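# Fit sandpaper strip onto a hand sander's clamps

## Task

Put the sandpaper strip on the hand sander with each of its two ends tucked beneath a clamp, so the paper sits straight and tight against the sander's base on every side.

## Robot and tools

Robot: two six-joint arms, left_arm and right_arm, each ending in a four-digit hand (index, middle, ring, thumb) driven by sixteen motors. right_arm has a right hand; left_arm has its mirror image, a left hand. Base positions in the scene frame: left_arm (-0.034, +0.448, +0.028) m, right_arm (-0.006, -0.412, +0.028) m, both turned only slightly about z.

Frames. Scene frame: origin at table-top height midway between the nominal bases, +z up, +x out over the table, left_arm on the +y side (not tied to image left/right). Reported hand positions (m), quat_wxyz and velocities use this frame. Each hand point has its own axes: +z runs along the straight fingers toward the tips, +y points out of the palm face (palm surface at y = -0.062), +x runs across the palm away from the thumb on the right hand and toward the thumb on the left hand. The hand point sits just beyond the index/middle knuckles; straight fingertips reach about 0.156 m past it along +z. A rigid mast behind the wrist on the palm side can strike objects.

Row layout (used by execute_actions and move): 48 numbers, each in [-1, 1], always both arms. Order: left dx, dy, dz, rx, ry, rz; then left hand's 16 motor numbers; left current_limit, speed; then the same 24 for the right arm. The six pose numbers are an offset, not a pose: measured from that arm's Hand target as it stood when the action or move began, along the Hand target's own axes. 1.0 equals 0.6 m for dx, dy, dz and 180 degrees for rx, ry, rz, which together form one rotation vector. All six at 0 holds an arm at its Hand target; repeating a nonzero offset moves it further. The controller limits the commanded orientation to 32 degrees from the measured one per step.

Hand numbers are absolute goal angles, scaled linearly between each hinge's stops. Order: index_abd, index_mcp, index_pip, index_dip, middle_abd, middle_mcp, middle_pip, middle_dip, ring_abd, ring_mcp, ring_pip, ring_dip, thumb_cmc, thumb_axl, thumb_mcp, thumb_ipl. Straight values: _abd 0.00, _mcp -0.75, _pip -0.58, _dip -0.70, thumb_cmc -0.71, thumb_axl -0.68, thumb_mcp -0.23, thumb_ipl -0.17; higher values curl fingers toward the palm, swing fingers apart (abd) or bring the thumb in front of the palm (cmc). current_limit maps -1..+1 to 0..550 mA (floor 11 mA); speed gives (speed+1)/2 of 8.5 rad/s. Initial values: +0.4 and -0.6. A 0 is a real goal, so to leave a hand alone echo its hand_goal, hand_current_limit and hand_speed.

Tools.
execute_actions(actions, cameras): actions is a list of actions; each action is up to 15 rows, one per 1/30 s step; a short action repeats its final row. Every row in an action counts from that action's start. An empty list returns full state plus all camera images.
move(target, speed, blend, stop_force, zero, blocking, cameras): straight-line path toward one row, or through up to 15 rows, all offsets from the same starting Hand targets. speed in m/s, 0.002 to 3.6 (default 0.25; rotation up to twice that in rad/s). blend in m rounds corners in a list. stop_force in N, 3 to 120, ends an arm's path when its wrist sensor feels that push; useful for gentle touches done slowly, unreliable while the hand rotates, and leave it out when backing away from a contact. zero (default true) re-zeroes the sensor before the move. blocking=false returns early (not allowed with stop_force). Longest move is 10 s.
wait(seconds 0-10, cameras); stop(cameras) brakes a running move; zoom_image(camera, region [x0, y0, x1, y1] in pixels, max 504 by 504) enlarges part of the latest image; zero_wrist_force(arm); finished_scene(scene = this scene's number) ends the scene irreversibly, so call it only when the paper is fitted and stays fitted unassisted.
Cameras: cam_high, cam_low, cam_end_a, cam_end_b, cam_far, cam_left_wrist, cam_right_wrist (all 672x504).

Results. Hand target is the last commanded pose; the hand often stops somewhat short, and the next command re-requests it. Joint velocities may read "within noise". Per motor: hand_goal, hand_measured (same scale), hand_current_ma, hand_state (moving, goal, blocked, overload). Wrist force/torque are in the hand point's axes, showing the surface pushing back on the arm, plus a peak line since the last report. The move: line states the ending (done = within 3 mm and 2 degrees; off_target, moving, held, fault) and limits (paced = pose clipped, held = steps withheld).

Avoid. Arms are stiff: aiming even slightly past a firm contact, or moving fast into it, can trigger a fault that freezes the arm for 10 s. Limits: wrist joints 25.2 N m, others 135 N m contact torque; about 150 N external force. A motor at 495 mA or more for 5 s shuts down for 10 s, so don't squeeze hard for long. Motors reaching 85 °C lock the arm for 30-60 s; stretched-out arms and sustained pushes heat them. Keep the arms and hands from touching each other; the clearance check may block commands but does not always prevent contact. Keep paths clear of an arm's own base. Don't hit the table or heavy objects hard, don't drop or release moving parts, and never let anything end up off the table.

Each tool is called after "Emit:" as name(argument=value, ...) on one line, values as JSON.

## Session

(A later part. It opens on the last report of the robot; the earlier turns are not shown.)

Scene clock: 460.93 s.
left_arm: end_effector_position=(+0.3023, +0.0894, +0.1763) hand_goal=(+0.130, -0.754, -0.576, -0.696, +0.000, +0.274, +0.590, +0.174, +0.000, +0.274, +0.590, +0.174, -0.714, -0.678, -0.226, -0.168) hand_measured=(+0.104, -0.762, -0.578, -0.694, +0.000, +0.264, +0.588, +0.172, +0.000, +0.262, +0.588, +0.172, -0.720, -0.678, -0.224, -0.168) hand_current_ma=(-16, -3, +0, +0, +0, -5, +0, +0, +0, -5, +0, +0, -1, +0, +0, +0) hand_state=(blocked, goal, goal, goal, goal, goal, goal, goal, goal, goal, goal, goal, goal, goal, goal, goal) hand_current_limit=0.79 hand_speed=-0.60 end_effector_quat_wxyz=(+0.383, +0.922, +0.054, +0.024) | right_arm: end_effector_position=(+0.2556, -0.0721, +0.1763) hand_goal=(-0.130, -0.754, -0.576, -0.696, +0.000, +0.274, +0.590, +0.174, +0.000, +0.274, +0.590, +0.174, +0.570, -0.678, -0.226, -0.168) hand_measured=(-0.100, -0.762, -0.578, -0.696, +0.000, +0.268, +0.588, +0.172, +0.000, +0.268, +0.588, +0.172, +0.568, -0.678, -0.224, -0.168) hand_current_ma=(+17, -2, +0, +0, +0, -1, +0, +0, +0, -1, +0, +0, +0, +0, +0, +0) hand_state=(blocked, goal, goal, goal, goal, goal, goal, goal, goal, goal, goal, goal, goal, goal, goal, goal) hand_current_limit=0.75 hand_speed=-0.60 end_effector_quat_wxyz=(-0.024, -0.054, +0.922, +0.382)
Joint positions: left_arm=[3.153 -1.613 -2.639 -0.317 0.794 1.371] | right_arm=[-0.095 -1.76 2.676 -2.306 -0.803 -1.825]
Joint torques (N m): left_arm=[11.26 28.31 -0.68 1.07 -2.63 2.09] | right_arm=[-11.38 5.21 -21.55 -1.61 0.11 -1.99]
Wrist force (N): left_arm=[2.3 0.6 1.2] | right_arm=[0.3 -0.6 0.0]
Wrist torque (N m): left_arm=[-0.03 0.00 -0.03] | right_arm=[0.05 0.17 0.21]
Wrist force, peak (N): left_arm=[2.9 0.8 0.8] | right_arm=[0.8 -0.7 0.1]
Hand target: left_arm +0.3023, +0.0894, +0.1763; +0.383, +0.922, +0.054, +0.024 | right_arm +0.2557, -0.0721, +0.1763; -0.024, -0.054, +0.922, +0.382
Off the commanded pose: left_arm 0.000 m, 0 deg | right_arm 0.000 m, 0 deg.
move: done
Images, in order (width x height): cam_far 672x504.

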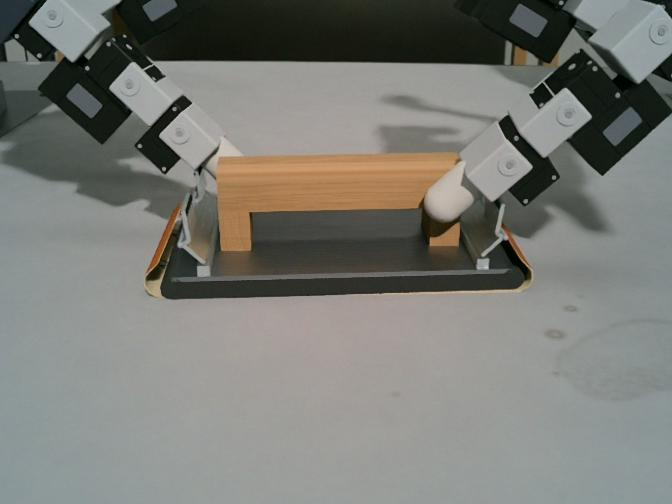

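Emit:
move(target=[[0.0067, 0, 0, 0,0,0, 0.13,-0.754,-0.576,-0.696,0,0.274,0.590,0.174,0,0.274,0.590,0.174,-0.714,-0.678,-0.226,-0.168,0.79,-0.6, 0.0067,0,0,0,0,0, -0.13,-0.754,-0.576,-0.696,0,0.274,0.590,0.174,0,0.274,0.590,0.174,0.570,-0.678,-0.226,-0.168,0.75,-0.6],[0.0067, 0.053, -0.053, 0,0,0, -0.13,-0.754,-0.576,-0.696,0,0.274,0.590,0.174,0,0.274,0.590,0.174,-0.714,-0.678,-0.226,-0.168,0.79,-0.6, 0.0067,0.053,-0.053,0,0,0, 0.13,-0.754,-0.576,-0.696,0,0.274,0.590,0.174,0,0.274,0.590,0.174,0.570,-0.678,-0.226,-0.168,0.75,-0.6],[-0.1355, 0.053, -0.053, 0,0,0, -0.13,-0.754,-0.576,-0.696,0,0.274,0.590,0.174,0,0.274,0.590,0.174,-0.714,-0.678,-0.226,-0.168,0.79,-0.6, -0.1355,0.053,-0.053,0,0,0, 0.13,-0.754,-0.576,-0.696,0,0.274,0.590,0.174,0,0.274,0.590,0.174,0.570,-0.678,-0.226,-0.168,0.75,-0.6],[-0.1355, 0.002, -0.002, 0,0,0, -0.13,-0.754,-0.576,-0.696,0,0.274,0.590,0.174,0,0.274,0.590,0.174,-0.714,-0.678,-0.226,-0.168,0.79,-0.6, -0.1355,0.002,-0.002,0,0,0, 0.13,-0.754,-0.576,-0.696,0,0.274,0.590,0.174,0,0.274,0.590,0.174,0.570,-0.678,-0.226,-0.168,0.75,-0.6]], speed=[0.03, 0.12, 0.15, 0.06], cameras=["cam_far","cam_end_a","cam_end_b","cam_high"])

Emit:
zoom_image(camera="cam_far", region=[130, 120, 340, 310])

Emit:
zoom_image(camera="cam_far", region=[340, 120, 550, 310])

Emit:
zoom_image(camera="cam_high", region=[295, 155, 375, 215])

Scene clock: 505.37 s.
left_arm: end_effector_position=(+0.2215, +0.0799, +0.1778) hand_goal=(-0.130, -0.754, -0.576, -0.696, +0.000, +0.274, +0.590, +0.174, +0.000, +0.274, +0.590, +0.174, -0.714, -0.678, -0.226, -0.168) hand_measured=(-0.128, -0.762, -0.578, -0.694, +0.000, +0.264, +0.588, +0.172, +0.000, +0.262, +0.588, +0.172, -0.720, -0.678, -0.224, -0.168) hand_current_ma=(+0, -3, +0, +0, +0, -5, +0, +0, +0, -5, +0, +0, -1, +0, +0, +0) hand_state=(goal, goal, goal, goal, goal, goal, goal, goal, goal, goal, goal, goal, goal, goal, goal, goal) hand_current_limit=0.79 hand_speed=-0.60 end_effector_quat_wxyz=(+0.383, +0.922, +0.054, +0.024) | right_arm: end_effector_position=(+0.3364, -0.0625, +0.1778) hand_goal=(+0.130, -0.754, -0.576, -0.696, +0.000, +0.274, +0.590, +0.174, +0.000, +0.274, +0.590, +0.174, +0.570, -0.678, -0.226, -0.168) hand_measured=(+0.126, -0.762, -0.578, -0.696, +0.000, +0.268, +0.588, +0.172, +0.000, +0.268, +0.588, +0.172, +0.568, -0.678, -0.224, -0.168) hand_current_ma=(+0, -2, +0, +0, +0, -1, +0, +0, +0, -1, +0, +0, +0, +0, +0, +0) hand_state=(goal, goal, goal, goal, goal, goal, goal, goal, goal, goal, goal, goal, goal, goal, goal, goal) hand_current_limit=0.75 hand_speed=-0.60 end_effector_quat_wxyz=(-0.024, -0.054, +0.922, +0.382)
Joint positions: left_arm=[3.1 -1.445 -2.81 -0.263 0.803 1.298] | right_arm=[-0.052 -1.526 2.485 -2.39 -0.796 -1.766]
Joint torques (N m): left_arm=[-9.96 -6.35 -0.88 4.28 -2.41 -0.98] | right_arm=[10.03 -4.73 -4.99 -4.27 2.53 1.67]
Wrist force (N): left_arm=[1.5 0.9 0.4] | right_arm=[-0.6 -0.1 -0.6]
Wrist torque (N m): left_arm=[0.02 -0.07 0.05] | right_arm=[0.07 0.10 0.03]
Wrist force, peak (N): left_arm=[2.6 0.7 1.5] | right_arm=[-1.4 -0.5 -0.8]
Hand target: left_arm +0.2215, +0.0799, +0.1778; +0.383, +0.922, +0.054, +0.024 | right_arm +0.3364, -0.0625, +0.1778; -0.024, -0.054, +0.922, +0.382
Off the commanded pose: left_arm 0.000 m, 0 deg | right_arm 0.000 m, 0 deg.
move: done
Images, in order (width x height): cam_high 672x504, cam_end_a 672x504, cam_end_b 672x504, cam_far 672x504.

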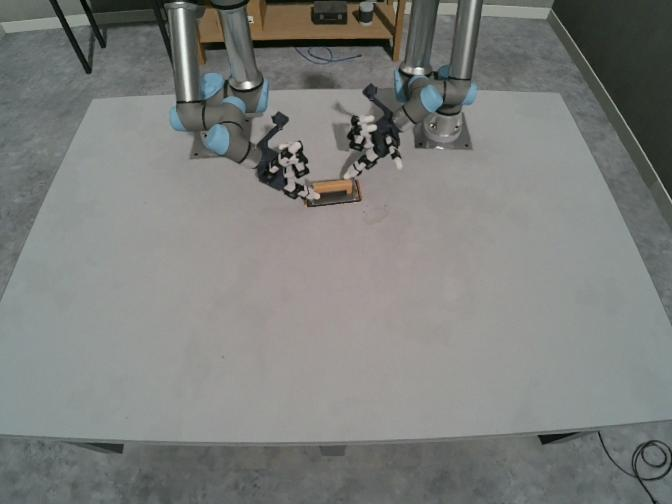

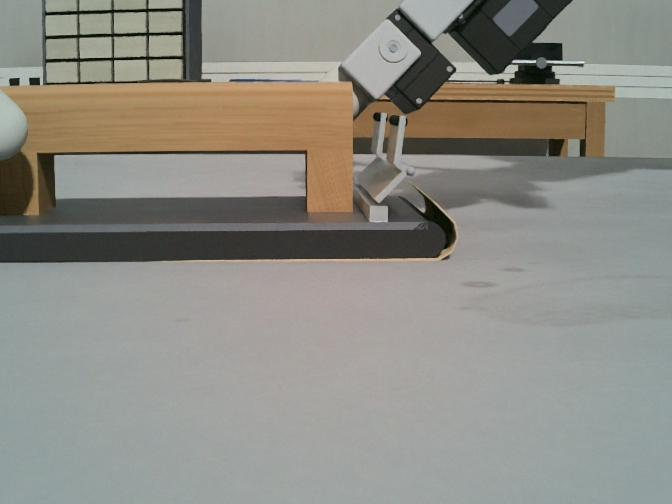

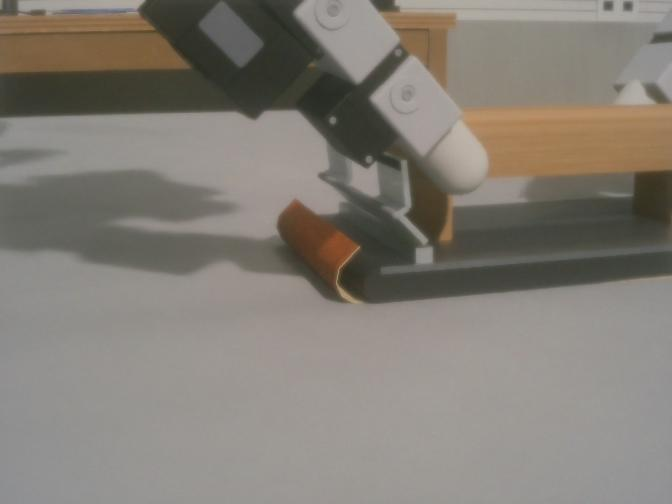

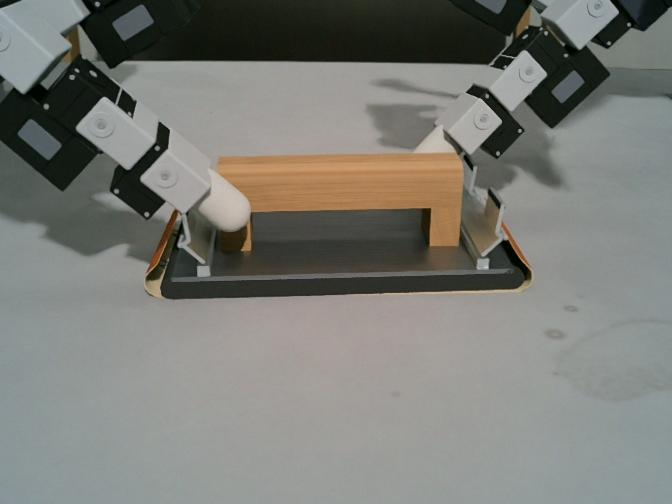

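Scaled by 2.400 from the camera's 672x504 image, which has a finer 960x720 frame.

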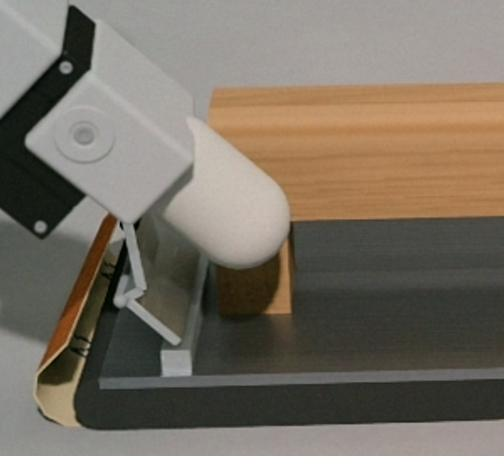

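Scaled by 2.400 from the camera's 672x504 image, which has a finer 960x720 frame.

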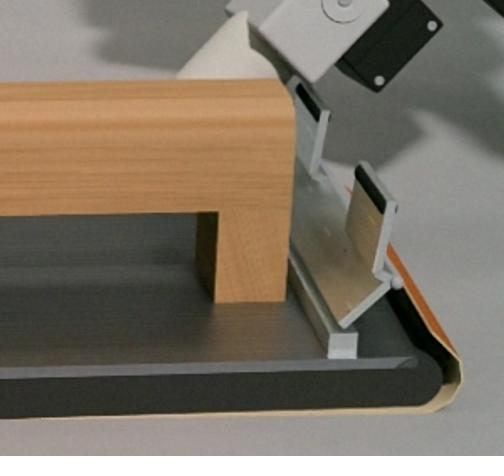

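Scaled by 6.300 from the camera's 672x504 image, which has a finer 960x720 frame.

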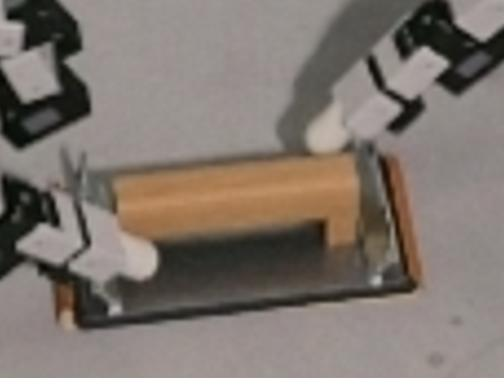

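Emit:
move(target=[0.0117, 0, 0, 0,0,0, -0.13,-0.754,-0.576,-0.696,0,0.274,0.590,0.174,0,0.274,0.590,0.174,-0.714,-0.678,-0.226,-0.168,0.79,-0.6, 0.0117,0,0,0,0,0, 0.13,-0.754,-0.576,-0.696,0,0.274,0.590,0.174,0,0.274,0.590,0.174,0.570,-0.678,-0.226,-0.168,0.75,-0.6], speed=0.03)

Emit:
move(target=[0.0025, 0, 0, 0,0,0, -0.13,-0.754,-0.576,-0.696,0,0.274,0.590,0.174,0,0.274,0.590,0.174,-0.714,-0.678,-0.226,-0.168,0.79,-0.6, 0.0025,0,0,0,0,0, 0.13,-0.754,-0.576,-0.696,0,0.274,0.590,0.174,0,0.274,0.590,0.174,0.570,-0.678,-0.226,-0.168,0.75,-0.6], speed=0.01)

Emit:
move(target=[0.0025, 0, 0, 0,0,0, -0.13,-0.754,-0.576,-0.696,0,0.274,0.590,0.174,0,0.274,0.590,0.174,-0.714,-0.678,-0.226,-0.168,0.79,-0.6, 0.0025,0,0,0,0,0, 0.13,-0.754,-0.576,-0.696,0,0.274,0.590,0.174,0,0.274,0.590,0.174,0.570,-0.678,-0.226,-0.168,0.75,-0.6], speed=0.01)

Scene clock: 513.17 s.
left_arm: end_effector_position=(+0.2284, +0.0807, +0.1778) hand_goal=(-0.130, -0.754, -0.576, -0.696, +0.000, +0.274, +0.590, +0.174, +0.000, +0.274, +0.590, +0.174, -0.714, -0.678, -0.226, -0.168) hand_measured=(-0.128, -0.762, -0.578, -0.694, +0.000, +0.264, +0.588, +0.172, +0.000, +0.262, +0.588, +0.172, -0.720, -0.678, -0.224, -0.168) hand_current_ma=(+0, -3, +0, +0, +0, -5, +0, +0, +0, -5, +0, +0, -1, +0, +0, +0) hand_state=(goal, goal, goal, goal, goal, goal, goal, goal, goal, goal, goal, goal, goal, goal, goal, goal) hand_current_limit=0.79 hand_speed=-0.60 end_effector_quat_wxyz=(+0.383, +0.922, +0.054, +0.024) | right_arm: end_effector_position=(+0.3296, -0.0633, +0.1778) hand_goal=(+0.130, -0.754, -0.576, -0.696, +0.000, +0.274, +0.590, +0.174, +0.000, +0.274, +0.590, +0.174, +0.570, -0.678, -0.226, -0.168) hand_measured=(+0.126, -0.762, -0.578, -0.696, +0.000, +0.268, +0.588, +0.172, +0.000, +0.268, +0.588, +0.172, +0.568, -0.678, -0.224, -0.168) hand_current_ma=(+0, -2, +0, +0, +0, -1, +0, +0, +0, -1, +0, +0, +0, +0, +0, +0) hand_state=(goal, goal, goal, goal, goal, goal, goal, goal, goal, goal, goal, goal, goal, goal, goal, goal) hand_current_limit=0.75 hand_speed=-0.60 end_effector_quat_wxyz=(-0.024, -0.054, +0.922, +0.382)
Joint positions: left_arm=[3.106 -1.46 -2.796 -0.267 0.802 1.306] | right_arm=[-0.055 -1.543 2.502 -2.387 -0.797 -1.77]
Joint torques (N m): left_arm=[12.53 -8.02 22.36 1.68 -2.32 1.49] | right_arm=[-10.14 -25.93 -4.96 -1.11 -0.06 -1.97]
Wrist force (N): left_arm=[1.6 0.9 0.3] | right_arm=[-0.7 -0.3 -0.7]
Wrist torque (N m): left_arm=[0.04 -0.07 -0.06] | right_arm=[0.05 0.12 0.14]
Wrist force, peak (N): left_arm=[2.0 1.3 0.4] | right_arm=[-0.8 -0.2 -1.0]
Hand target: left_arm +0.2285, +0.0807, +0.1778; +0.383, +0.922, +0.054, +0.024 | right_arm +0.3294, -0.0633, +0.1778; -0.024, -0.054, +0.922, +0.382
Off the commanded pose: left_arm 0.000 m, 0 deg | right_arm 0.000 m, 0 deg.
move: done

Scene clock: 513.87 s.
left_arm: end_effector_position=(+0.2299, +0.0809, +0.1778) hand_goal=(-0.130, -0.754, -0.576, -0.696, +0.000, +0.274, +0.590, +0.174, +0.000, +0.274, +0.590, +0.174, -0.714, -0.678, -0.226, -0.168) hand_measured=(-0.128, -0.762, -0.578, -0.694, +0.000, +0.264, +0.588, +0.172, +0.000, +0.262, +0.588, +0.172, -0.720, -0.678, -0.224, -0.168) hand_current_ma=(+0, -3, +0, +0, +0, -5, +0, +0, +0, -5, +0, +0, -1, +0, +0, +0) hand_state=(goal, goal, goal, goal, goal, goal, goal, goal, goal, goal, goal, goal, goal, goal, goal, goal) hand_current_limit=0.79 hand_speed=-0.60 end_effector_quat_wxyz=(+0.383, +0.922, +0.054, +0.024) | right_arm: end_effector_position=(+0.3280, -0.0635, +0.1778) hand_goal=(+0.130, -0.754, -0.576, -0.696, +0.000, +0.274, +0.590, +0.174, +0.000, +0.274, +0.590, +0.174, +0.570, -0.678, -0.226, -0.168) hand_measured=(+0.126, -0.762, -0.578, -0.696, +0.000, +0.268, +0.588, +0.172, +0.000, +0.268, +0.588, +0.172, +0.568, -0.678, -0.224, -0.168) hand_current_ma=(+0, -2, +0, +0, +0, -1, +0, +0, +0, -1, +0, +0, +0, +0, +0, +0) hand_state=(goal, goal, goal, goal, goal, goal, goal, goal, goal, goal, goal, goal, goal, goal, goal, goal) hand_current_limit=0.75 hand_speed=-0.60 end_effector_quat_wxyz=(-0.024, -0.054, +0.922, +0.382)
Joint positions: left_arm=[3.107 -1.463 -2.793 -0.268 0.801 1.308] | right_arm=[-0.055 -1.547 2.506 -2.386 -0.797 -1.771]
Joint torques (N m): left_arm=[10.95 -5.72 24.52 1.29 -2.31 1.87] | right_arm=[-10.71 -25.04 -6.89 -1.26 -0.24 -1.88]
Wrist force (N): left_arm=[1.7 0.8 0.4] | right_arm=[-0.6 -0.1 -0.8]
Wrist torque (N m): left_arm=[0.01 -0.09 -0.05] | right_arm=[0.09 0.11 0.15]
Wrist force, peak (N): left_arm=[1.6 1.1 0.5] | right_arm=[-0.6 -0.4 -1.0]
Hand target: left_arm +0.2300, +0.0809, +0.1778; +0.383, +0.922, +0.054, +0.024 | right_arm +0.3279, -0.0635, +0.1778; -0.024, -0.054, +0.922, +0.382
Off the commanded pose: left_arm 0.000 m, 0 deg | right_arm 0.000 m, 0 deg.
move: done

Scene clock: 514.57 s.
left_arm: end_effector_position=(+0.2314, +0.0811, +0.1778) hand_goal=(-0.130, -0.754, -0.576, -0.696, +0.000, +0.274, +0.590, +0.174, +0.000, +0.274, +0.590, +0.174, -0.714, -0.678, -0.226, -0.168) hand_measured=(-0.128, -0.762, -0.578, -0.694, +0.000, +0.264, +0.588, +0.172, +0.000, +0.262, +0.588, +0.172, -0.720, -0.678, -0.224, -0.168) hand_current_ma=(+0, -3, +0, +0, +0, -5, +0, +0, +0, -5, +0, +0, -1, +0, +0, +0) hand_state=(goal, goal, goal, goal, goal, goal, goal, goal, goal, goal, goal, goal, goal, goal, goal, goal) hand_current_limit=0.79 hand_speed=-0.60 end_effector_quat_wxyz=(+0.383, +0.922, +0.054, +0.024) | right_arm: end_effector_position=(+0.3265, -0.0637, +0.1778) hand_goal=(+0.130, -0.754, -0.576, -0.696, +0.000, +0.274, +0.590, +0.174, +0.000, +0.274, +0.590, +0.174, +0.570, -0.678, -0.226, -0.168) hand_measured=(+0.126, -0.762, -0.578, -0.696, +0.000, +0.268, +0.588, +0.172, +0.000, +0.268, +0.588, +0.172, +0.568, -0.678, -0.224, -0.168) hand_current_ma=(+0, -2, +0, +0, +0, -1, +0, +0, +0, -1, +0, +0, +0, +0, +0, +0) hand_state=(goal, goal, goal, goal, goal, goal, goal, goal, goal, goal, goal, goal, goal, goal, goal, goal) hand_current_limit=0.75 hand_speed=-0.60 end_effector_quat_wxyz=(-0.024, -0.054, +0.922, +0.382)
Joint positions: left_arm=[3.108 -1.467 -2.79 -0.269 0.801 1.309] | right_arm=[-0.056 -1.551 2.509 -2.385 -0.797 -1.771]
Joint torques (N m): left_arm=[12.09 -6.83 24.15 1.3 -2.33 1.49] | right_arm=[-11.05 -26.35 -6.61 -1.27 -0.13 -1.87]
Wrist force (N): left_arm=[1.6 0.9 0.6] | right_arm=[-0.7 -0.1 -0.6]
Wrist torque (N m): left_arm=[0.01 -0.08 -0.06] | right_arm=[0.07 0.11 0.15]
Wrist force, peak (N): left_arm=[1.8 1.0 0.5] | right_arm=[-0.8 0.0 -0.8]
Hand target: left_arm +0.2315, +0.0811, +0.1778; +0.383, +0.922, +0.054, +0.024 | right_arm +0.3265, -0.0637, +0.1778; -0.024, -0.054, +0.922, +0.382
Off the commanded pose: left_arm 0.000 m, 0 deg | right_arm 0.000 m, 0 deg.
move: done

Emit:
move(target=[0.0025, 0, 0, 0,0,0, -0.13,-0.754,-0.576,-0.696,0,0.274,0.590,0.174,0,0.274,0.590,0.174,-0.714,-0.678,-0.226,-0.168,0.79,-0.6, 0.0025,0,0,0,0,0, 0.13,-0.754,-0.576,-0.696,0,0.274,0.590,0.174,0,0.274,0.590,0.174,0.570,-0.678,-0.226,-0.168,0.75,-0.6], speed=0.01)

Emit:
move(target=[0.0025, 0, 0, 0,0,0, -0.13,-0.754,-0.576,-0.696,0,0.274,0.590,0.174,0,0.274,0.590,0.174,-0.714,-0.678,-0.226,-0.168,0.79,-0.6, 0.0025,0,0,0,0,0, 0.13,-0.754,-0.576,-0.696,0,0.274,0.590,0.174,0,0.274,0.590,0.174,0.570,-0.678,-0.226,-0.168,0.75,-0.6], speed=0.01, cameras=["cam_far","cam_high"])

Emit:
zoom_image(camera="cam_high", region=[295, 155, 375, 215])

Scene clock: 519.97 s.
left_arm: end_effector_position=(+0.2329, +0.0812, +0.1778) hand_goal=(-0.130, -0.754, -0.576, -0.696, +0.000, +0.274, +0.590, +0.174, +0.000, +0.274, +0.590, +0.174, -0.714, -0.678, -0.226, -0.168) hand_measured=(-0.124, -0.762, -0.578, -0.694, +0.000, +0.264, +0.588, +0.172, +0.000, +0.262, +0.588, +0.172, -0.720, -0.678, -0.224, -0.168) hand_current_ma=(+1, -3, +0, +0, +0, -5, +0, +0, +0, -5, +0, +0, -1, +0, +0, +0) hand_state=(goal, goal, goal, goal, goal, goal, goal, goal, goal, goal, goal, goal, goal, goal, goal, goal) hand_current_limit=0.79 hand_speed=-0.60 end_effector_quat_wxyz=(+0.383, +0.922, +0.054, +0.024) | right_arm: end_effector_position=(+0.3250, -0.0639, +0.1778) hand_goal=(+0.130, -0.754, -0.576, -0.696, +0.000, +0.274, +0.590, +0.174, +0.000, +0.274, +0.590, +0.174, +0.570, -0.678, -0.226, -0.168) hand_measured=(+0.126, -0.762, -0.578, -0.696, +0.000, +0.268, +0.588, +0.172, +0.000, +0.268, +0.588, +0.172, +0.568, -0.678, -0.224, -0.168) hand_current_ma=(+0, -2, +0, +0, +0, -1, +0, +0, +0, -1, +0, +0, +0, +0, +0, +0) hand_state=(goal, goal, goal, goal, goal, goal, goal, goal, goal, goal, goal, goal, goal, goal, goal, goal) hand_current_limit=0.75 hand_speed=-0.60 end_effector_quat_wxyz=(-0.024, -0.054, +0.922, +0.382)
Joint positions: left_arm=[3.11 -1.47 -2.787 -0.27 0.801 1.311] | right_arm=[-0.057 -1.555 2.513 -2.385 -0.797 -1.772]
Joint torques (N m): left_arm=[12.54 -5.74 23.02 1.46 -2.11 1.93] | right_arm=[-11.35 -25.32 -5.02 -1.2 0.13 -1.69]
Wrist force (N): left_arm=[1.2 0.9 0.2] | right_arm=[-0.3 -0.1 -0.7]
Wrist torque (N m): left_arm=[0.03 -0.15 -0.09] | right_arm=[0.08 0.07 0.18]
Wrist force, peak (N): left_arm=[2.2 0.8 0.5] | right_arm=[-0.8 -0.3 -1.0]
Hand target: left_arm +0.2330, +0.0812, +0.1778; +0.383, +0.922, +0.054, +0.024 | right_arm +0.3250, -0.0639, +0.1778; -0.024, -0.054, +0.922, +0.382
Off the commanded pose: left_arm 0.000 m, 0 deg | right_arm 0.000 m, 0 deg.
move: done

Scene clock: 520.67 s.
left_arm: end_effector_position=(+0.2344, +0.0814, +0.1778) hand_goal=(-0.130, -0.754, -0.576, -0.696, +0.000, +0.274, +0.590, +0.174, +0.000, +0.274, +0.590, +0.174, -0.714, -0.678, -0.226, -0.168) hand_measured=(-0.112, -0.762, -0.578, -0.694, +0.000, +0.264, +0.588, +0.172, +0.000, +0.262, +0.588, +0.172, -0.720, -0.678, -0.224, -0.168) hand_current_ma=(+9, -3, +0, +0, +0, -5, +0, +0, +0, -5, +0, +0, -1, +0, +0, +0) hand_state=(goal, goal, goal, goal, goal, goal, goal, goal, goal, goal, goal, goal, goal, goal, goal, goal) hand_current_limit=0.79 hand_speed=-0.60 end_effector_quat_wxyz=(+0.383, +0.922, +0.054, +0.024) | right_arm: end_effector_position=(+0.3235, -0.0640, +0.1778) hand_goal=(+0.130, -0.754, -0.576, -0.696, +0.000, +0.274, +0.590, +0.174, +0.000, +0.274, +0.590, +0.174, +0.570, -0.678, -0.226, -0.168) hand_measured=(+0.114, -0.762, -0.578, -0.696, +0.000, +0.268, +0.588, +0.172, +0.000, +0.268, +0.588, +0.172, +0.568, -0.678, -0.224, -0.168) hand_current_ma=(-5, -2, +0, +0, +0, -1, +0, +0, +0, -1, +0, +0, +0, +0, +0, +0) hand_state=(goal, goal, goal, goal, goal, goal, goal, goal, goal, goal, goal, goal, goal, goal, goal, goal) hand_current_limit=0.75 hand_speed=-0.60 end_effector_quat_wxyz=(-0.024, -0.054, +0.922, +0.382)
Joint positions: left_arm=[3.111 -1.473 -2.784 -0.271 0.801 1.313] | right_arm=[-0.057 -1.559 2.516 -2.384 -0.797 -1.773]
Joint torques (N m): left_arm=[11.63 -5.43 24.04 1.38 -2.19 1.84] | right_arm=[-8.68 -20.94 -4.87 -0.87 -0.1 -1.87]
Wrist force (N): left_arm=[0.3 0.7 -1.0] | right_arm=[-1.5 -0.1 -1.5]
Wrist torque (N m): left_arm=[0.14 -0.23 -0.17] | right_arm=[0.16 -0.06 0.08]
Wrist force, peak (N): left_arm=[0.4 1.3 -1.1] | right_arm=[-1.6 -0.1 -2.3]
Hand target: left_arm +0.2344, +0.0814, +0.1778; +0.383, +0.922, +0.054, +0.024 | right_arm +0.3235, -0.0640, +0.1778; -0.024, -0.054, +0.922, +0.382
Off the commanded pose: left_arm 0.000 m, 0 deg | right_arm 0.000 m, 0 deg.
move: done
Images, in order (width x height): cam_high 672x504, cam_far 672x504.

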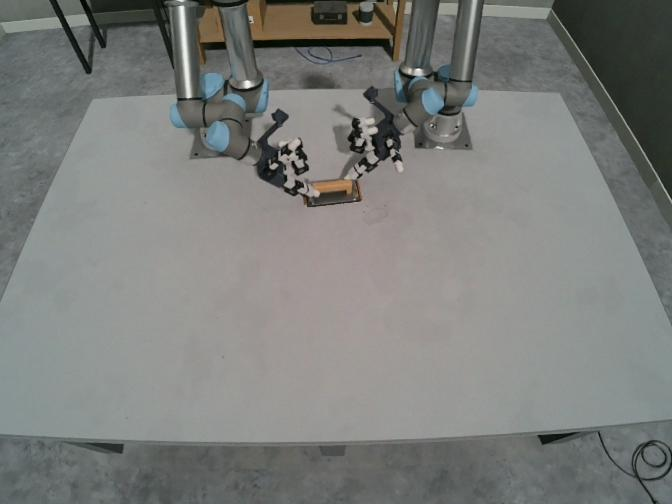

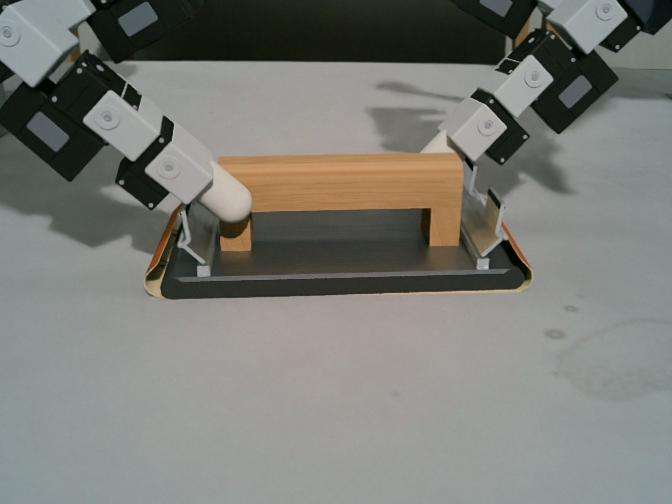

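Scaled by 6.300 from the camera's 672x504 image, which has a finer 960x720 frame.

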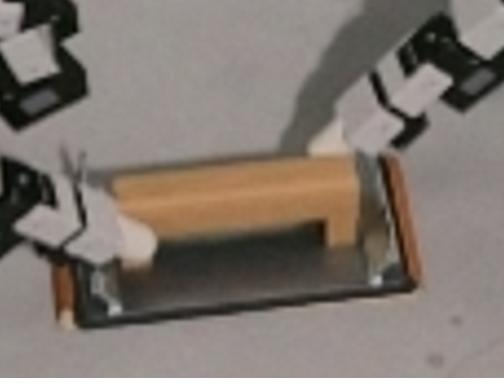

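Emit:
move(target=[0.0005, 0, -0.0005, 0,0,0, -0.13,-0.754,-0.576,-0.696,0,0.274,0.590,0.174,0,0.274,0.590,0.174,-0.714,-0.678,-0.226,-0.168,0.79,-0.6, 0.0005,0,-0.0005,0,0,0, 0.13,-0.754,-0.576,-0.696,0,0.274,0.590,0.174,0,0.274,0.590,0.174,0.570,-0.678,-0.226,-0.168,0.75,-0.6], speed=0.01, cameras=["cam_far"])

Emit:
zoom_image(camera="cam_far", region=[135, 255, 255, 305])

Emit:
zoom_image(camera="cam_far", region=[425, 255, 545, 305])

Scene clock: 524.60 s.
left_arm: end_effector_position=(+0.2347, +0.0816, +0.1780) hand_goal=(-0.130, -0.754, -0.576, -0.696, +0.000, +0.274, +0.590, +0.174, +0.000, +0.274, +0.590, +0.174, -0.714, -0.678, -0.226, -0.168) hand_measured=(-0.108, -0.762, -0.578, -0.694, +0.000, +0.264, +0.588, +0.172, +0.000, +0.262, +0.588, +0.172, -0.720, -0.678, -0.224, -0.168) hand_current_ma=(+12, -3, +0, +0, +0, -5, +0, +0, +0, -5, +0, +0, -1, +0, +0, +0) hand_state=(blocked, goal, goal, goal, goal, goal, goal, goal, goal, goal, goal, goal, goal, goal, goal, goal) hand_current_limit=0.79 hand_speed=-0.60 end_effector_quat_wxyz=(+0.383, +0.922, +0.054, +0.024) | right_arm: end_effector_position=(+0.3232, -0.0643, +0.1780) hand_goal=(+0.130, -0.754, -0.576, -0.696, +0.000, +0.274, +0.590, +0.174, +0.000, +0.274, +0.590, +0.174, +0.570, -0.678, -0.226, -0.168) hand_measured=(+0.110, -0.762, -0.578, -0.696, +0.000, +0.268, +0.588, +0.172, +0.000, +0.268, +0.588, +0.172, +0.568, -0.678, -0.224, -0.168) hand_current_ma=(-8, -2, +0, +0, +0, -1, +0, +0, +0, -1, +0, +0, +0, +0, +0, +0) hand_state=(goal, goal, goal, goal, goal, goal, goal, goal, goal, goal, goal, goal, goal, goal, goal, goal) hand_current_limit=0.75 hand_speed=-0.60 end_effector_quat_wxyz=(-0.024, -0.054, +0.922, +0.382)
Joint positions: left_arm=[3.112 -1.471 -2.783 -0.275 0.801 1.314] | right_arm=[-0.058 -1.56 2.517 -2.382 -0.797 -1.774]
Joint torques (N m): left_arm=[13.09 21.03 23.9 1.87 -2.19 1.59] | right_arm=[-10.1 -23.58 -5.11 -1.02 -0.36 -1.77]
Wrist force (N): left_arm=[0.3 1.3 -0.1] | right_arm=[-1.6 -0.1 -0.7]
Wrist torque (N m): left_arm=[0.09 -0.27 -0.17] | right_arm=[0.09 -0.02 0.09]
Wrist force, peak (N): left_arm=[0.0 1.0 -2.0] | right_arm=[-1.7 -0.2 -2.1]
Hand target: left_arm +0.2347, +0.0817, +0.1780; +0.383, +0.922, +0.054, +0.024 | right_arm +0.3232, -0.0643, +0.1780; -0.024, -0.054, +0.922, +0.382
Off the commanded pose: left_arm 0.000 m, 0 deg | right_arm 0.000 m, 0 deg.
move: done
Images, in order (width x height): cam_far 672x504.

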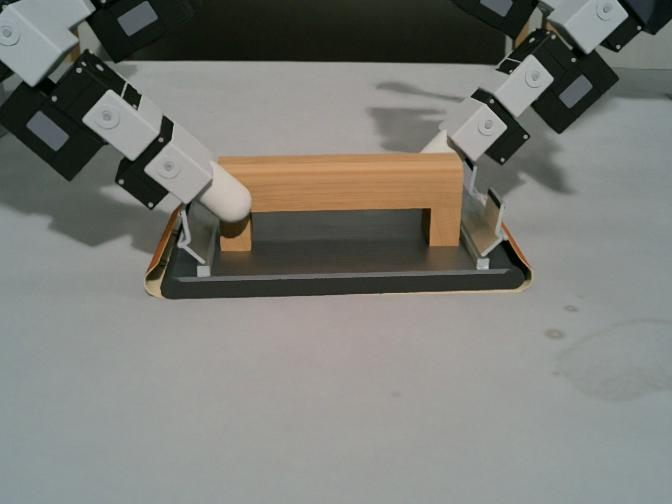

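Scaled by 4.200 from the camera's 672x504 image, which has a finer 960x720 frame.

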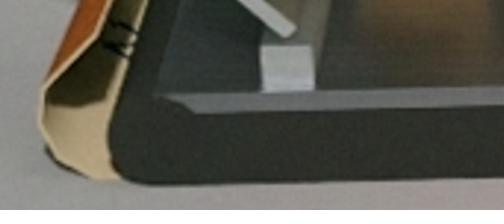

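Scaled by 4.200 from the camera's 672x504 image, which has a finer 960x720 frame.

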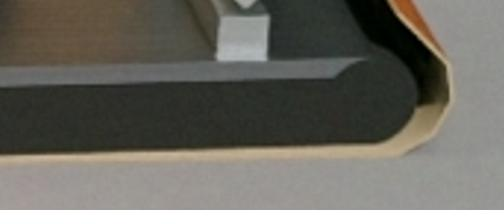

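Emit:
move(target=[0.0008, 0, -0.0003, 0,0,0, -0.13,-0.754,-0.576,-0.696,0,0.274,0.590,0.174,0,0.274,0.590,0.174,-0.714,-0.678,-0.226,-0.168,0.79,-0.6, 0.0008,0,-0.0004,0,0,0, 0.13,-0.754,-0.576,-0.696,0,0.274,0.590,0.174,0,0.274,0.590,0.174,0.570,-0.678,-0.226,-0.168,0.75,-0.6], speed=0.01, cameras=["cam_far"])

Emit:
zoom_image(camera="cam_far", region=[135, 255, 255, 305])

Emit:
zoom_image(camera="cam_far", region=[425, 255, 545, 305])

Scene clock: 529.03 s.
left_arm: end_effector_position=(+0.2352, +0.0818, +0.1782) hand_goal=(-0.130, -0.754, -0.576, -0.696, +0.000, +0.274, +0.590, +0.174, +0.000, +0.274, +0.590, +0.174, -0.714, -0.678, -0.226, -0.168) hand_measured=(-0.106, -0.762, -0.578, -0.694, +0.000, +0.264, +0.588, +0.172, +0.000, +0.262, +0.588, +0.172, -0.720, -0.678, -0.224, -0.168) hand_current_ma=(+13, -3, +0, +0, +0, -5, +0, +0, +0, -5, +0, +0, -1, +0, +0, +0) hand_state=(blocked, goal, goal, goal, goal, goal, goal, goal, goal, goal, goal, goal, goal, goal, goal, goal) hand_current_limit=0.79 hand_speed=-0.60 end_effector_quat_wxyz=(+0.383, +0.922, +0.054, +0.024) | right_arm: end_effector_position=(+0.3228, -0.0645, +0.1782) hand_goal=(+0.130, -0.754, -0.576, -0.696, +0.000, +0.274, +0.590, +0.174, +0.000, +0.274, +0.590, +0.174, +0.570, -0.678, -0.226, -0.168) hand_measured=(+0.108, -0.762, -0.578, -0.696, +0.000, +0.268, +0.588, +0.172, +0.000, +0.268, +0.588, +0.172, +0.568, -0.678, -0.224, -0.168) hand_current_ma=(-9, -2, +0, +0, +0, -1, +0, +0, +0, -1, +0, +0, +0, +0, +0, +0) hand_state=(blocked, goal, goal, goal, goal, goal, goal, goal, goal, goal, goal, goal, goal, goal, goal, goal) hand_current_limit=0.75 hand_speed=-0.60 end_effector_quat_wxyz=(-0.024, -0.054, +0.922, +0.382)
Joint positions: left_arm=[3.113 -1.471 -2.782 -0.277 0.8 1.316] | right_arm=[-0.059 -1.562 2.518 -2.38 -0.797 -1.775]
Joint torques (N m): left_arm=[11.36 22.84 24.17 1.88 -2.29 1.52] | right_arm=[-10.84 -24.24 -5.03 -1.31 -0.06 -1.96]
Wrist force (N): left_arm=[0.9 1.1 0.4] | right_arm=[-1.3 -0.4 -0.4]
Wrist torque (N m): left_arm=[0.05 -0.20 -0.13] | right_arm=[0.05 0.05 0.10]
Wrist force, peak (N): left_arm=[1.0 1.0 0.6] | right_arm=[-2.0 -0.1 -0.7]
Hand target: left_arm +0.2352, +0.0818, +0.1782; +0.383, +0.922, +0.054, +0.024 | right_arm +0.3228, -0.0645, +0.1782; -0.024, -0.054, +0.922, +0.382
Off the commanded pose: left_arm 0.000 m, 0 deg | right_arm 0.000 m, 0 deg.
move: done
Images, in order (width x height): cam_far 672x504.

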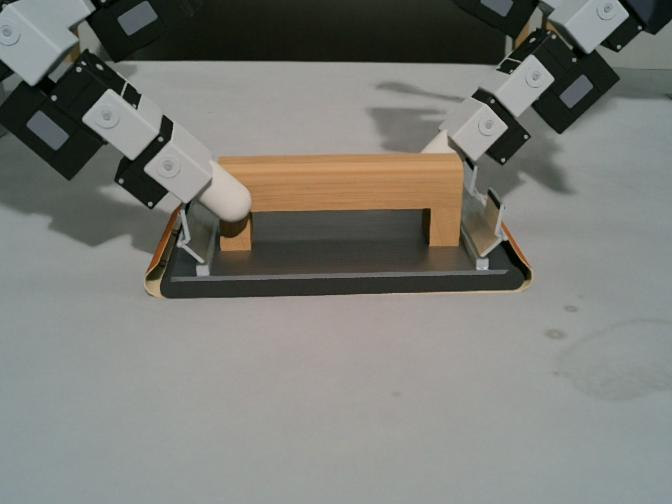

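Scaled by 4.200 from the camera's 672x504 image, which has a finer 960x720 frame.

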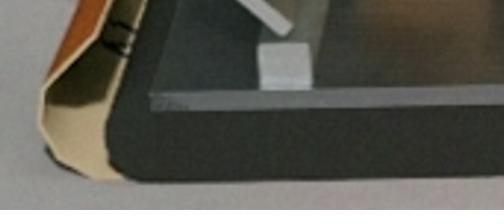

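Scaled by 4.200 from the camera's 672x504 image, which has a finer 960x720 frame.

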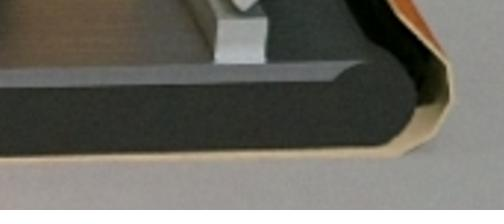

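Emit:
move(target=[0.0007, 0, -0.0002, 0,0,0, -0.13,-0.754,-0.576,-0.696,0,0.274,0.590,0.174,0,0.274,0.590,0.174,-0.714,-0.678,-0.226,-0.168,0.79,-0.6, 0.0007,0,-0.0002,0,0,0, 0.13,-0.754,-0.576,-0.696,0,0.274,0.590,0.174,0,0.274,0.590,0.174,0.570,-0.678,-0.226,-0.168,0.75,-0.6], speed=0.01, cameras=["cam_far"])

Emit:
zoom_image(camera="cam_far", region=[135, 255, 255, 305])

Emit:
zoom_image(camera="cam_far", region=[425, 255, 545, 305])

Scene clock: 535.37 s.
left_arm: end_effector_position=(+0.2356, +0.0820, +0.1782) hand_goal=(-0.130, -0.754, -0.576, -0.696, +0.000, +0.274, +0.590, +0.174, +0.000, +0.274, +0.590, +0.174, -0.714, -0.678, -0.226, -0.168) hand_measured=(-0.106, -0.762, -0.578, -0.694, +0.000, +0.264, +0.588, +0.172, +0.000, +0.262, +0.588, +0.172, -0.720, -0.678, -0.224, -0.168) hand_current_ma=(+13, -3, +0, +0, +0, -5, +0, +0, +0, -5, +0, +0, -1, +0, +0, +0) hand_state=(blocked, goal, goal, goal, goal, goal, goal, goal, goal, goal, goal, goal, goal, goal, goal, goal) hand_current_limit=0.79 hand_speed=-0.60 end_effector_quat_wxyz=(+0.383, +0.922, +0.054, +0.024) | right_arm: end_effector_position=(+0.3224, -0.0646, +0.1783) hand_goal=(+0.130, -0.754, -0.576, -0.696, +0.000, +0.274, +0.590, +0.174, +0.000, +0.274, +0.590, +0.174, +0.570, -0.678, -0.226, -0.168) hand_measured=(+0.108, -0.762, -0.578, -0.696, +0.000, +0.268, +0.588, +0.172, +0.000, +0.268, +0.588, +0.172, +0.568, -0.678, -0.224, -0.168) hand_current_ma=(-9, -2, +0, +0, +0, -1, +0, +0, +0, -1, +0, +0, +0, +0, +0, +0) hand_state=(blocked, goal, goal, goal, goal, goal, goal, goal, goal, goal, goal, goal, goal, goal, goal, goal) hand_current_limit=0.75 hand_speed=-0.60 end_effector_quat_wxyz=(-0.024, -0.054, +0.922, +0.382)
Joint positions: left_arm=[3.114 -1.471 -2.781 -0.278 0.8 1.316] | right_arm=[-0.059 -1.564 2.519 -2.379 -0.797 -1.776]
Joint torques (N m): left_arm=[12.85 23.75 25.2 1.8 -2.53 1.74] | right_arm=[-10.81 -24.12 -5.16 -1.13 -0.29 -2.09]
Wrist force (N): left_arm=[0.7 0.4 0.6] | right_arm=[-1.4 -0.5 0.1]
Wrist torque (N m): left_arm=[-0.01 -0.21 -0.14] | right_arm=[0.03 0.01 0.09]
Wrist force, peak (N): left_arm=[1.2 0.9 0.6] | right_arm=[-1.7 -0.3 -0.2]
Hand target: left_arm +0.2356, +0.0820, +0.1782; +0.383, +0.922, +0.054, +0.024 | right_arm +0.3223, -0.0646, +0.1783; -0.024, -0.054, +0.922, +0.382
Off the commanded pose: left_arm 0.000 m, 0 deg | right_arm 0.000 m, 0 deg.
move: done
Images, in order (width x height): cam_far 672x504.

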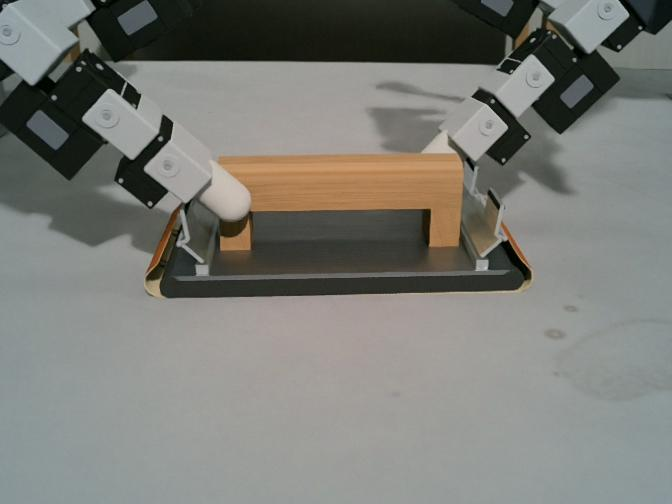

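Scaled by 4.200 from the camera's 672x504 image, which has a finer 960x720 frame.

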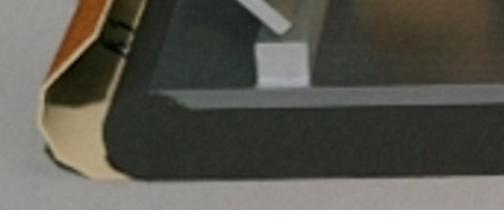

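Scaled by 4.200 from the camera's 672x504 image, which has a finer 960x720 frame.

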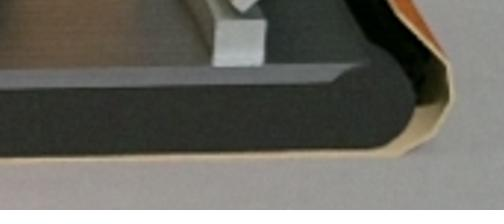

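Emit:
move(target=[0.0007, 0, -0.0002, 0,0,0, -0.13,-0.754,-0.576,-0.696,0,0.274,0.590,0.174,0,0.274,0.590,0.174,-0.714,-0.678,-0.226,-0.168,0.79,-0.6, 0.0007,0,-0.0002,0,0,0, 0.13,-0.754,-0.576,-0.696,0,0.274,0.590,0.174,0,0.274,0.590,0.174,0.570,-0.678,-0.226,-0.168,0.75,-0.6], speed=0.01, cameras=["cam_far"])

Emit:
zoom_image(camera="cam_far", region=[135, 255, 255, 305])

Emit:
zoom_image(camera="cam_far", region=[425, 255, 545, 305])

Emit:
zoom_image(camera="cam_far", region=[250, 255, 430, 305])

Scene clock: 541.97 s.
left_arm: end_effector_position=(+0.2360, +0.0821, +0.1783) hand_goal=(-0.130, -0.754, -0.576, -0.696, +0.000, +0.274, +0.590, +0.174, +0.000, +0.274, +0.590, +0.174, -0.714, -0.678, -0.226, -0.168) hand_measured=(-0.106, -0.762, -0.578, -0.696, +0.000, +0.264, +0.588, +0.172, +0.000, +0.262, +0.588, +0.172, -0.720, -0.678, -0.224, -0.168) hand_current_ma=(+13, -3, +0, +0, +0, -5, +0, +0, +0, -5, +0, +0, -1, +0, +0, +0) hand_state=(blocked, goal, goal, goal, goal, goal, goal, goal, goal, goal, goal, goal, goal, goal, goal, goal) hand_current_limit=0.79 hand_speed=-0.60 end_effector_quat_wxyz=(+0.383, +0.922, +0.054, +0.024) | right_arm: end_effector_position=(+0.3220, -0.0648, +0.1783) hand_goal=(+0.130, -0.754, -0.576, -0.696, +0.000, +0.274, +0.590, +0.174, +0.000, +0.274, +0.590, +0.174, +0.570, -0.678, -0.226, -0.168) hand_measured=(+0.108, -0.762, -0.578, -0.696, +0.000, +0.268, +0.588, +0.172, +0.000, +0.268, +0.588, +0.172, +0.568, -0.678, -0.224, -0.168) hand_current_ma=(-9, -2, +0, +0, +0, -1, +0, +0, +0, -1, +0, +0, +0, +0, +0, +0) hand_state=(blocked, goal, goal, goal, goal, goal, goal, goal, goal, goal, goal, goal, goal, goal, goal, goal) hand_current_limit=0.75 hand_speed=-0.60 end_effector_quat_wxyz=(-0.024, -0.054, +0.922, +0.382)
Joint positions: left_arm=[3.114 -1.471 -2.781 -0.28 0.8 1.317] | right_arm=[-0.06 -1.565 2.52 -2.378 -0.797 -1.777]
Joint torques (N m): left_arm=[11.4 22.84 24.39 1.44 -2.25 1.72] | right_arm=[-10.48 -24.26 -5.19 -1 -0.14 -1.76]
Wrist force (N): left_arm=[0.7 0.7 1.2] | right_arm=[-1.2 -0.3 0.0]
Wrist torque (N m): left_arm=[-0.02 -0.21 -0.15] | right_arm=[0.06 -0.01 0.11]
Wrist force, peak (N): left_arm=[1.2 0.7 0.9] | right_arm=[-1.8 -0.3 0.1]
Hand target: left_arm +0.2360, +0.0821, +0.1783; +0.383, +0.922, +0.054, +0.024 | right_arm +0.3219, -0.0648, +0.1784; -0.024, -0.054, +0.922, +0.382
Off the commanded pose: left_arm 0.000 m, 0 deg | right_arm 0.000 m, 0 deg.
move: done
Images, in order (width x height): cam_far 672x504.

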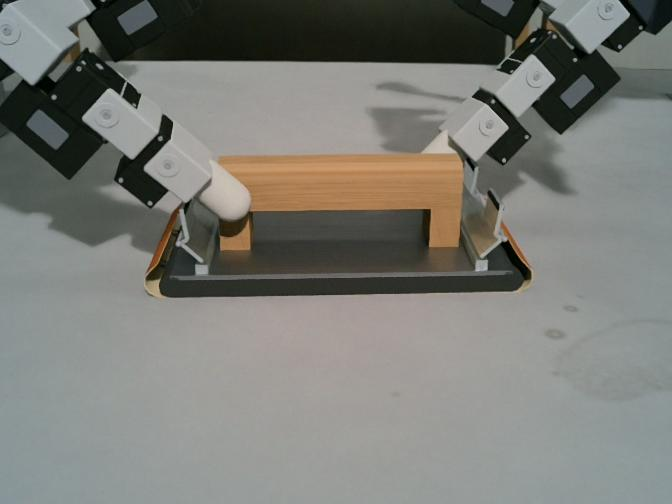

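Scaled by 4.200 from the camera's 672x504 image, which has a finer 960x720 frame.

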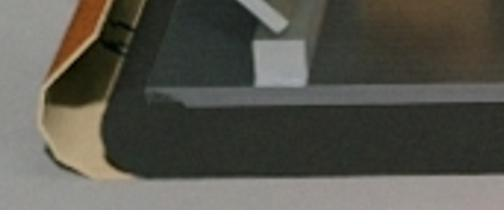

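Scaled by 4.200 from the camera's 672x504 image, which has a finer 960x720 frame.

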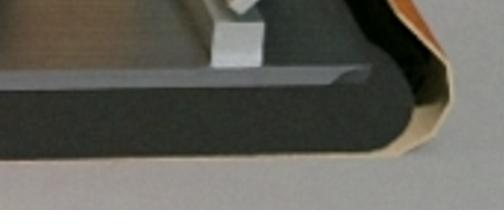

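Scaled by 2.800 from the camera's 672x504 image, which has a finer 960x720 frame.

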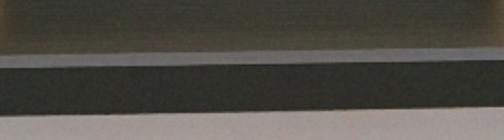

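Emit:
move(target=[0.0005, 0, -0.0001, 0,0,0, -0.13,-0.754,-0.576,-0.696,0,0.274,0.590,0.174,0,0.274,0.590,0.174,-0.714,-0.678,-0.226,-0.168,0.79,-0.6, 0.0005,0,-0.0001,0,0,0, 0.13,-0.754,-0.576,-0.696,0,0.274,0.590,0.174,0,0.274,0.590,0.174,0.570,-0.678,-0.226,-0.168,0.75,-0.6], speed=0.01, cameras=["cam_far"])

Emit:
zoom_image(camera="cam_far", region=[135, 255, 255, 305])

Emit:
zoom_image(camera="cam_far", region=[425, 255, 545, 305])

Emit:
zoom_image(camera="cam_far", region=[250, 255, 430, 305])

Scene clock: 548.13 s.
left_arm: end_effector_position=(+0.2363, +0.0822, +0.1784) hand_goal=(-0.130, -0.754, -0.576, -0.696, +0.000, +0.274, +0.590, +0.174, +0.000, +0.274, +0.590, +0.174, -0.714, -0.678, -0.226, -0.168) hand_measured=(-0.106, -0.762, -0.578, -0.696, +0.000, +0.264, +0.588, +0.172, +0.000, +0.262, +0.588, +0.172, -0.720, -0.678, -0.224, -0.168) hand_current_ma=(+13, -3, +0, +0, +0, -5, +0, +0, +0, -5, +0, +0, -1, +0, +0, +0) hand_state=(blocked, goal, goal, goal, goal, goal, goal, goal, goal, goal, goal, goal, goal, goal, goal, goal) hand_current_limit=0.79 hand_speed=-0.60 end_effector_quat_wxyz=(+0.383, +0.922, +0.054, +0.024) | right_arm: end_effector_position=(+0.3217, -0.0649, +0.1784) hand_goal=(+0.130, -0.754, -0.576, -0.696, +0.000, +0.274, +0.590, +0.174, +0.000, +0.274, +0.590, +0.174, +0.570, -0.678, -0.226, -0.168) hand_measured=(+0.108, -0.762, -0.578, -0.696, +0.000, +0.268, +0.588, +0.172, +0.000, +0.268, +0.588, +0.172, +0.568, -0.678, -0.224, -0.168) hand_current_ma=(-9, -3, +0, +0, +0, -1, +0, +0, +0, -1, +0, +0, +0, +0, +0, +0) hand_state=(blocked, goal, goal, goal, goal, goal, goal, goal, goal, goal, goal, goal, goal, goal, goal, goal) hand_current_limit=0.75 hand_speed=-0.60 end_effector_quat_wxyz=(-0.024, -0.054, +0.922, +0.382)
Joint positions: left_arm=[3.115 -1.471 -2.78 -0.281 0.8 1.318] | right_arm=[-0.06 -1.566 2.521 -2.378 -0.797 -1.777]
Joint torques (N m): left_arm=[11.62 -1.2 24.95 1.68 -2.53 1.6] | right_arm=[-10.26 -23.36 -4.1 -1.11 -0.2 -1.76]
Wrist force (N): left_arm=[0.7 0.8 0.9] | right_arm=[-1.5 -0.2 0.3]
Wrist torque (N m): left_arm=[-0.01 -0.22 -0.15] | right_arm=[0.02 0.01 0.09]
Wrist force, peak (N): left_arm=[1.4 0.5 1.3] | right_arm=[-1.6 -0.4 -0.4]
Hand target: left_arm +0.2363, +0.0822, +0.1784; +0.383, +0.922, +0.054, +0.024 | right_arm +0.3216, -0.0649, +0.1784; -0.024, -0.054, +0.922, +0.382
Off the commanded pose: left_arm 0.000 m, 0 deg | right_arm 0.000 m, 0 deg.
move: done
Images, in order (width x height): cam_far 672x504.

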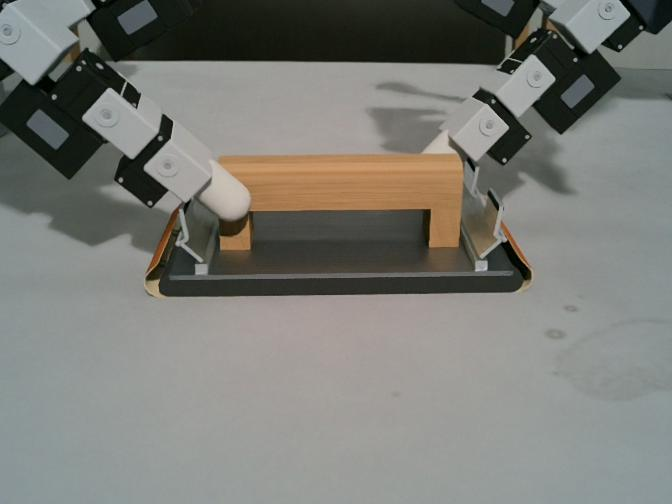

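Scaled by 4.200 from the camera's 672x504 image, which has a finer 960x720 frame.

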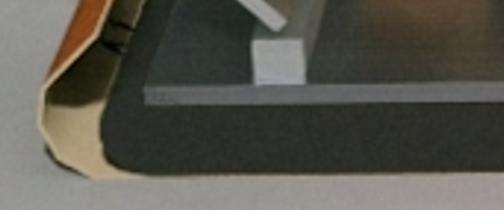

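Scaled by 4.200 from the camera's 672x504 image, which has a finer 960x720 frame.

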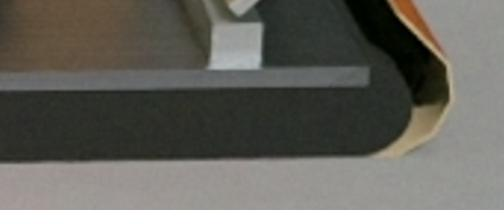

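Scaled by 2.800 from the camera's 672x504 image, which has a finer 960x720 frame.

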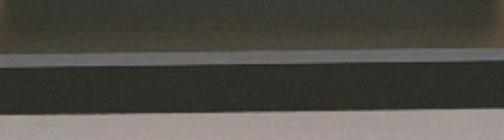

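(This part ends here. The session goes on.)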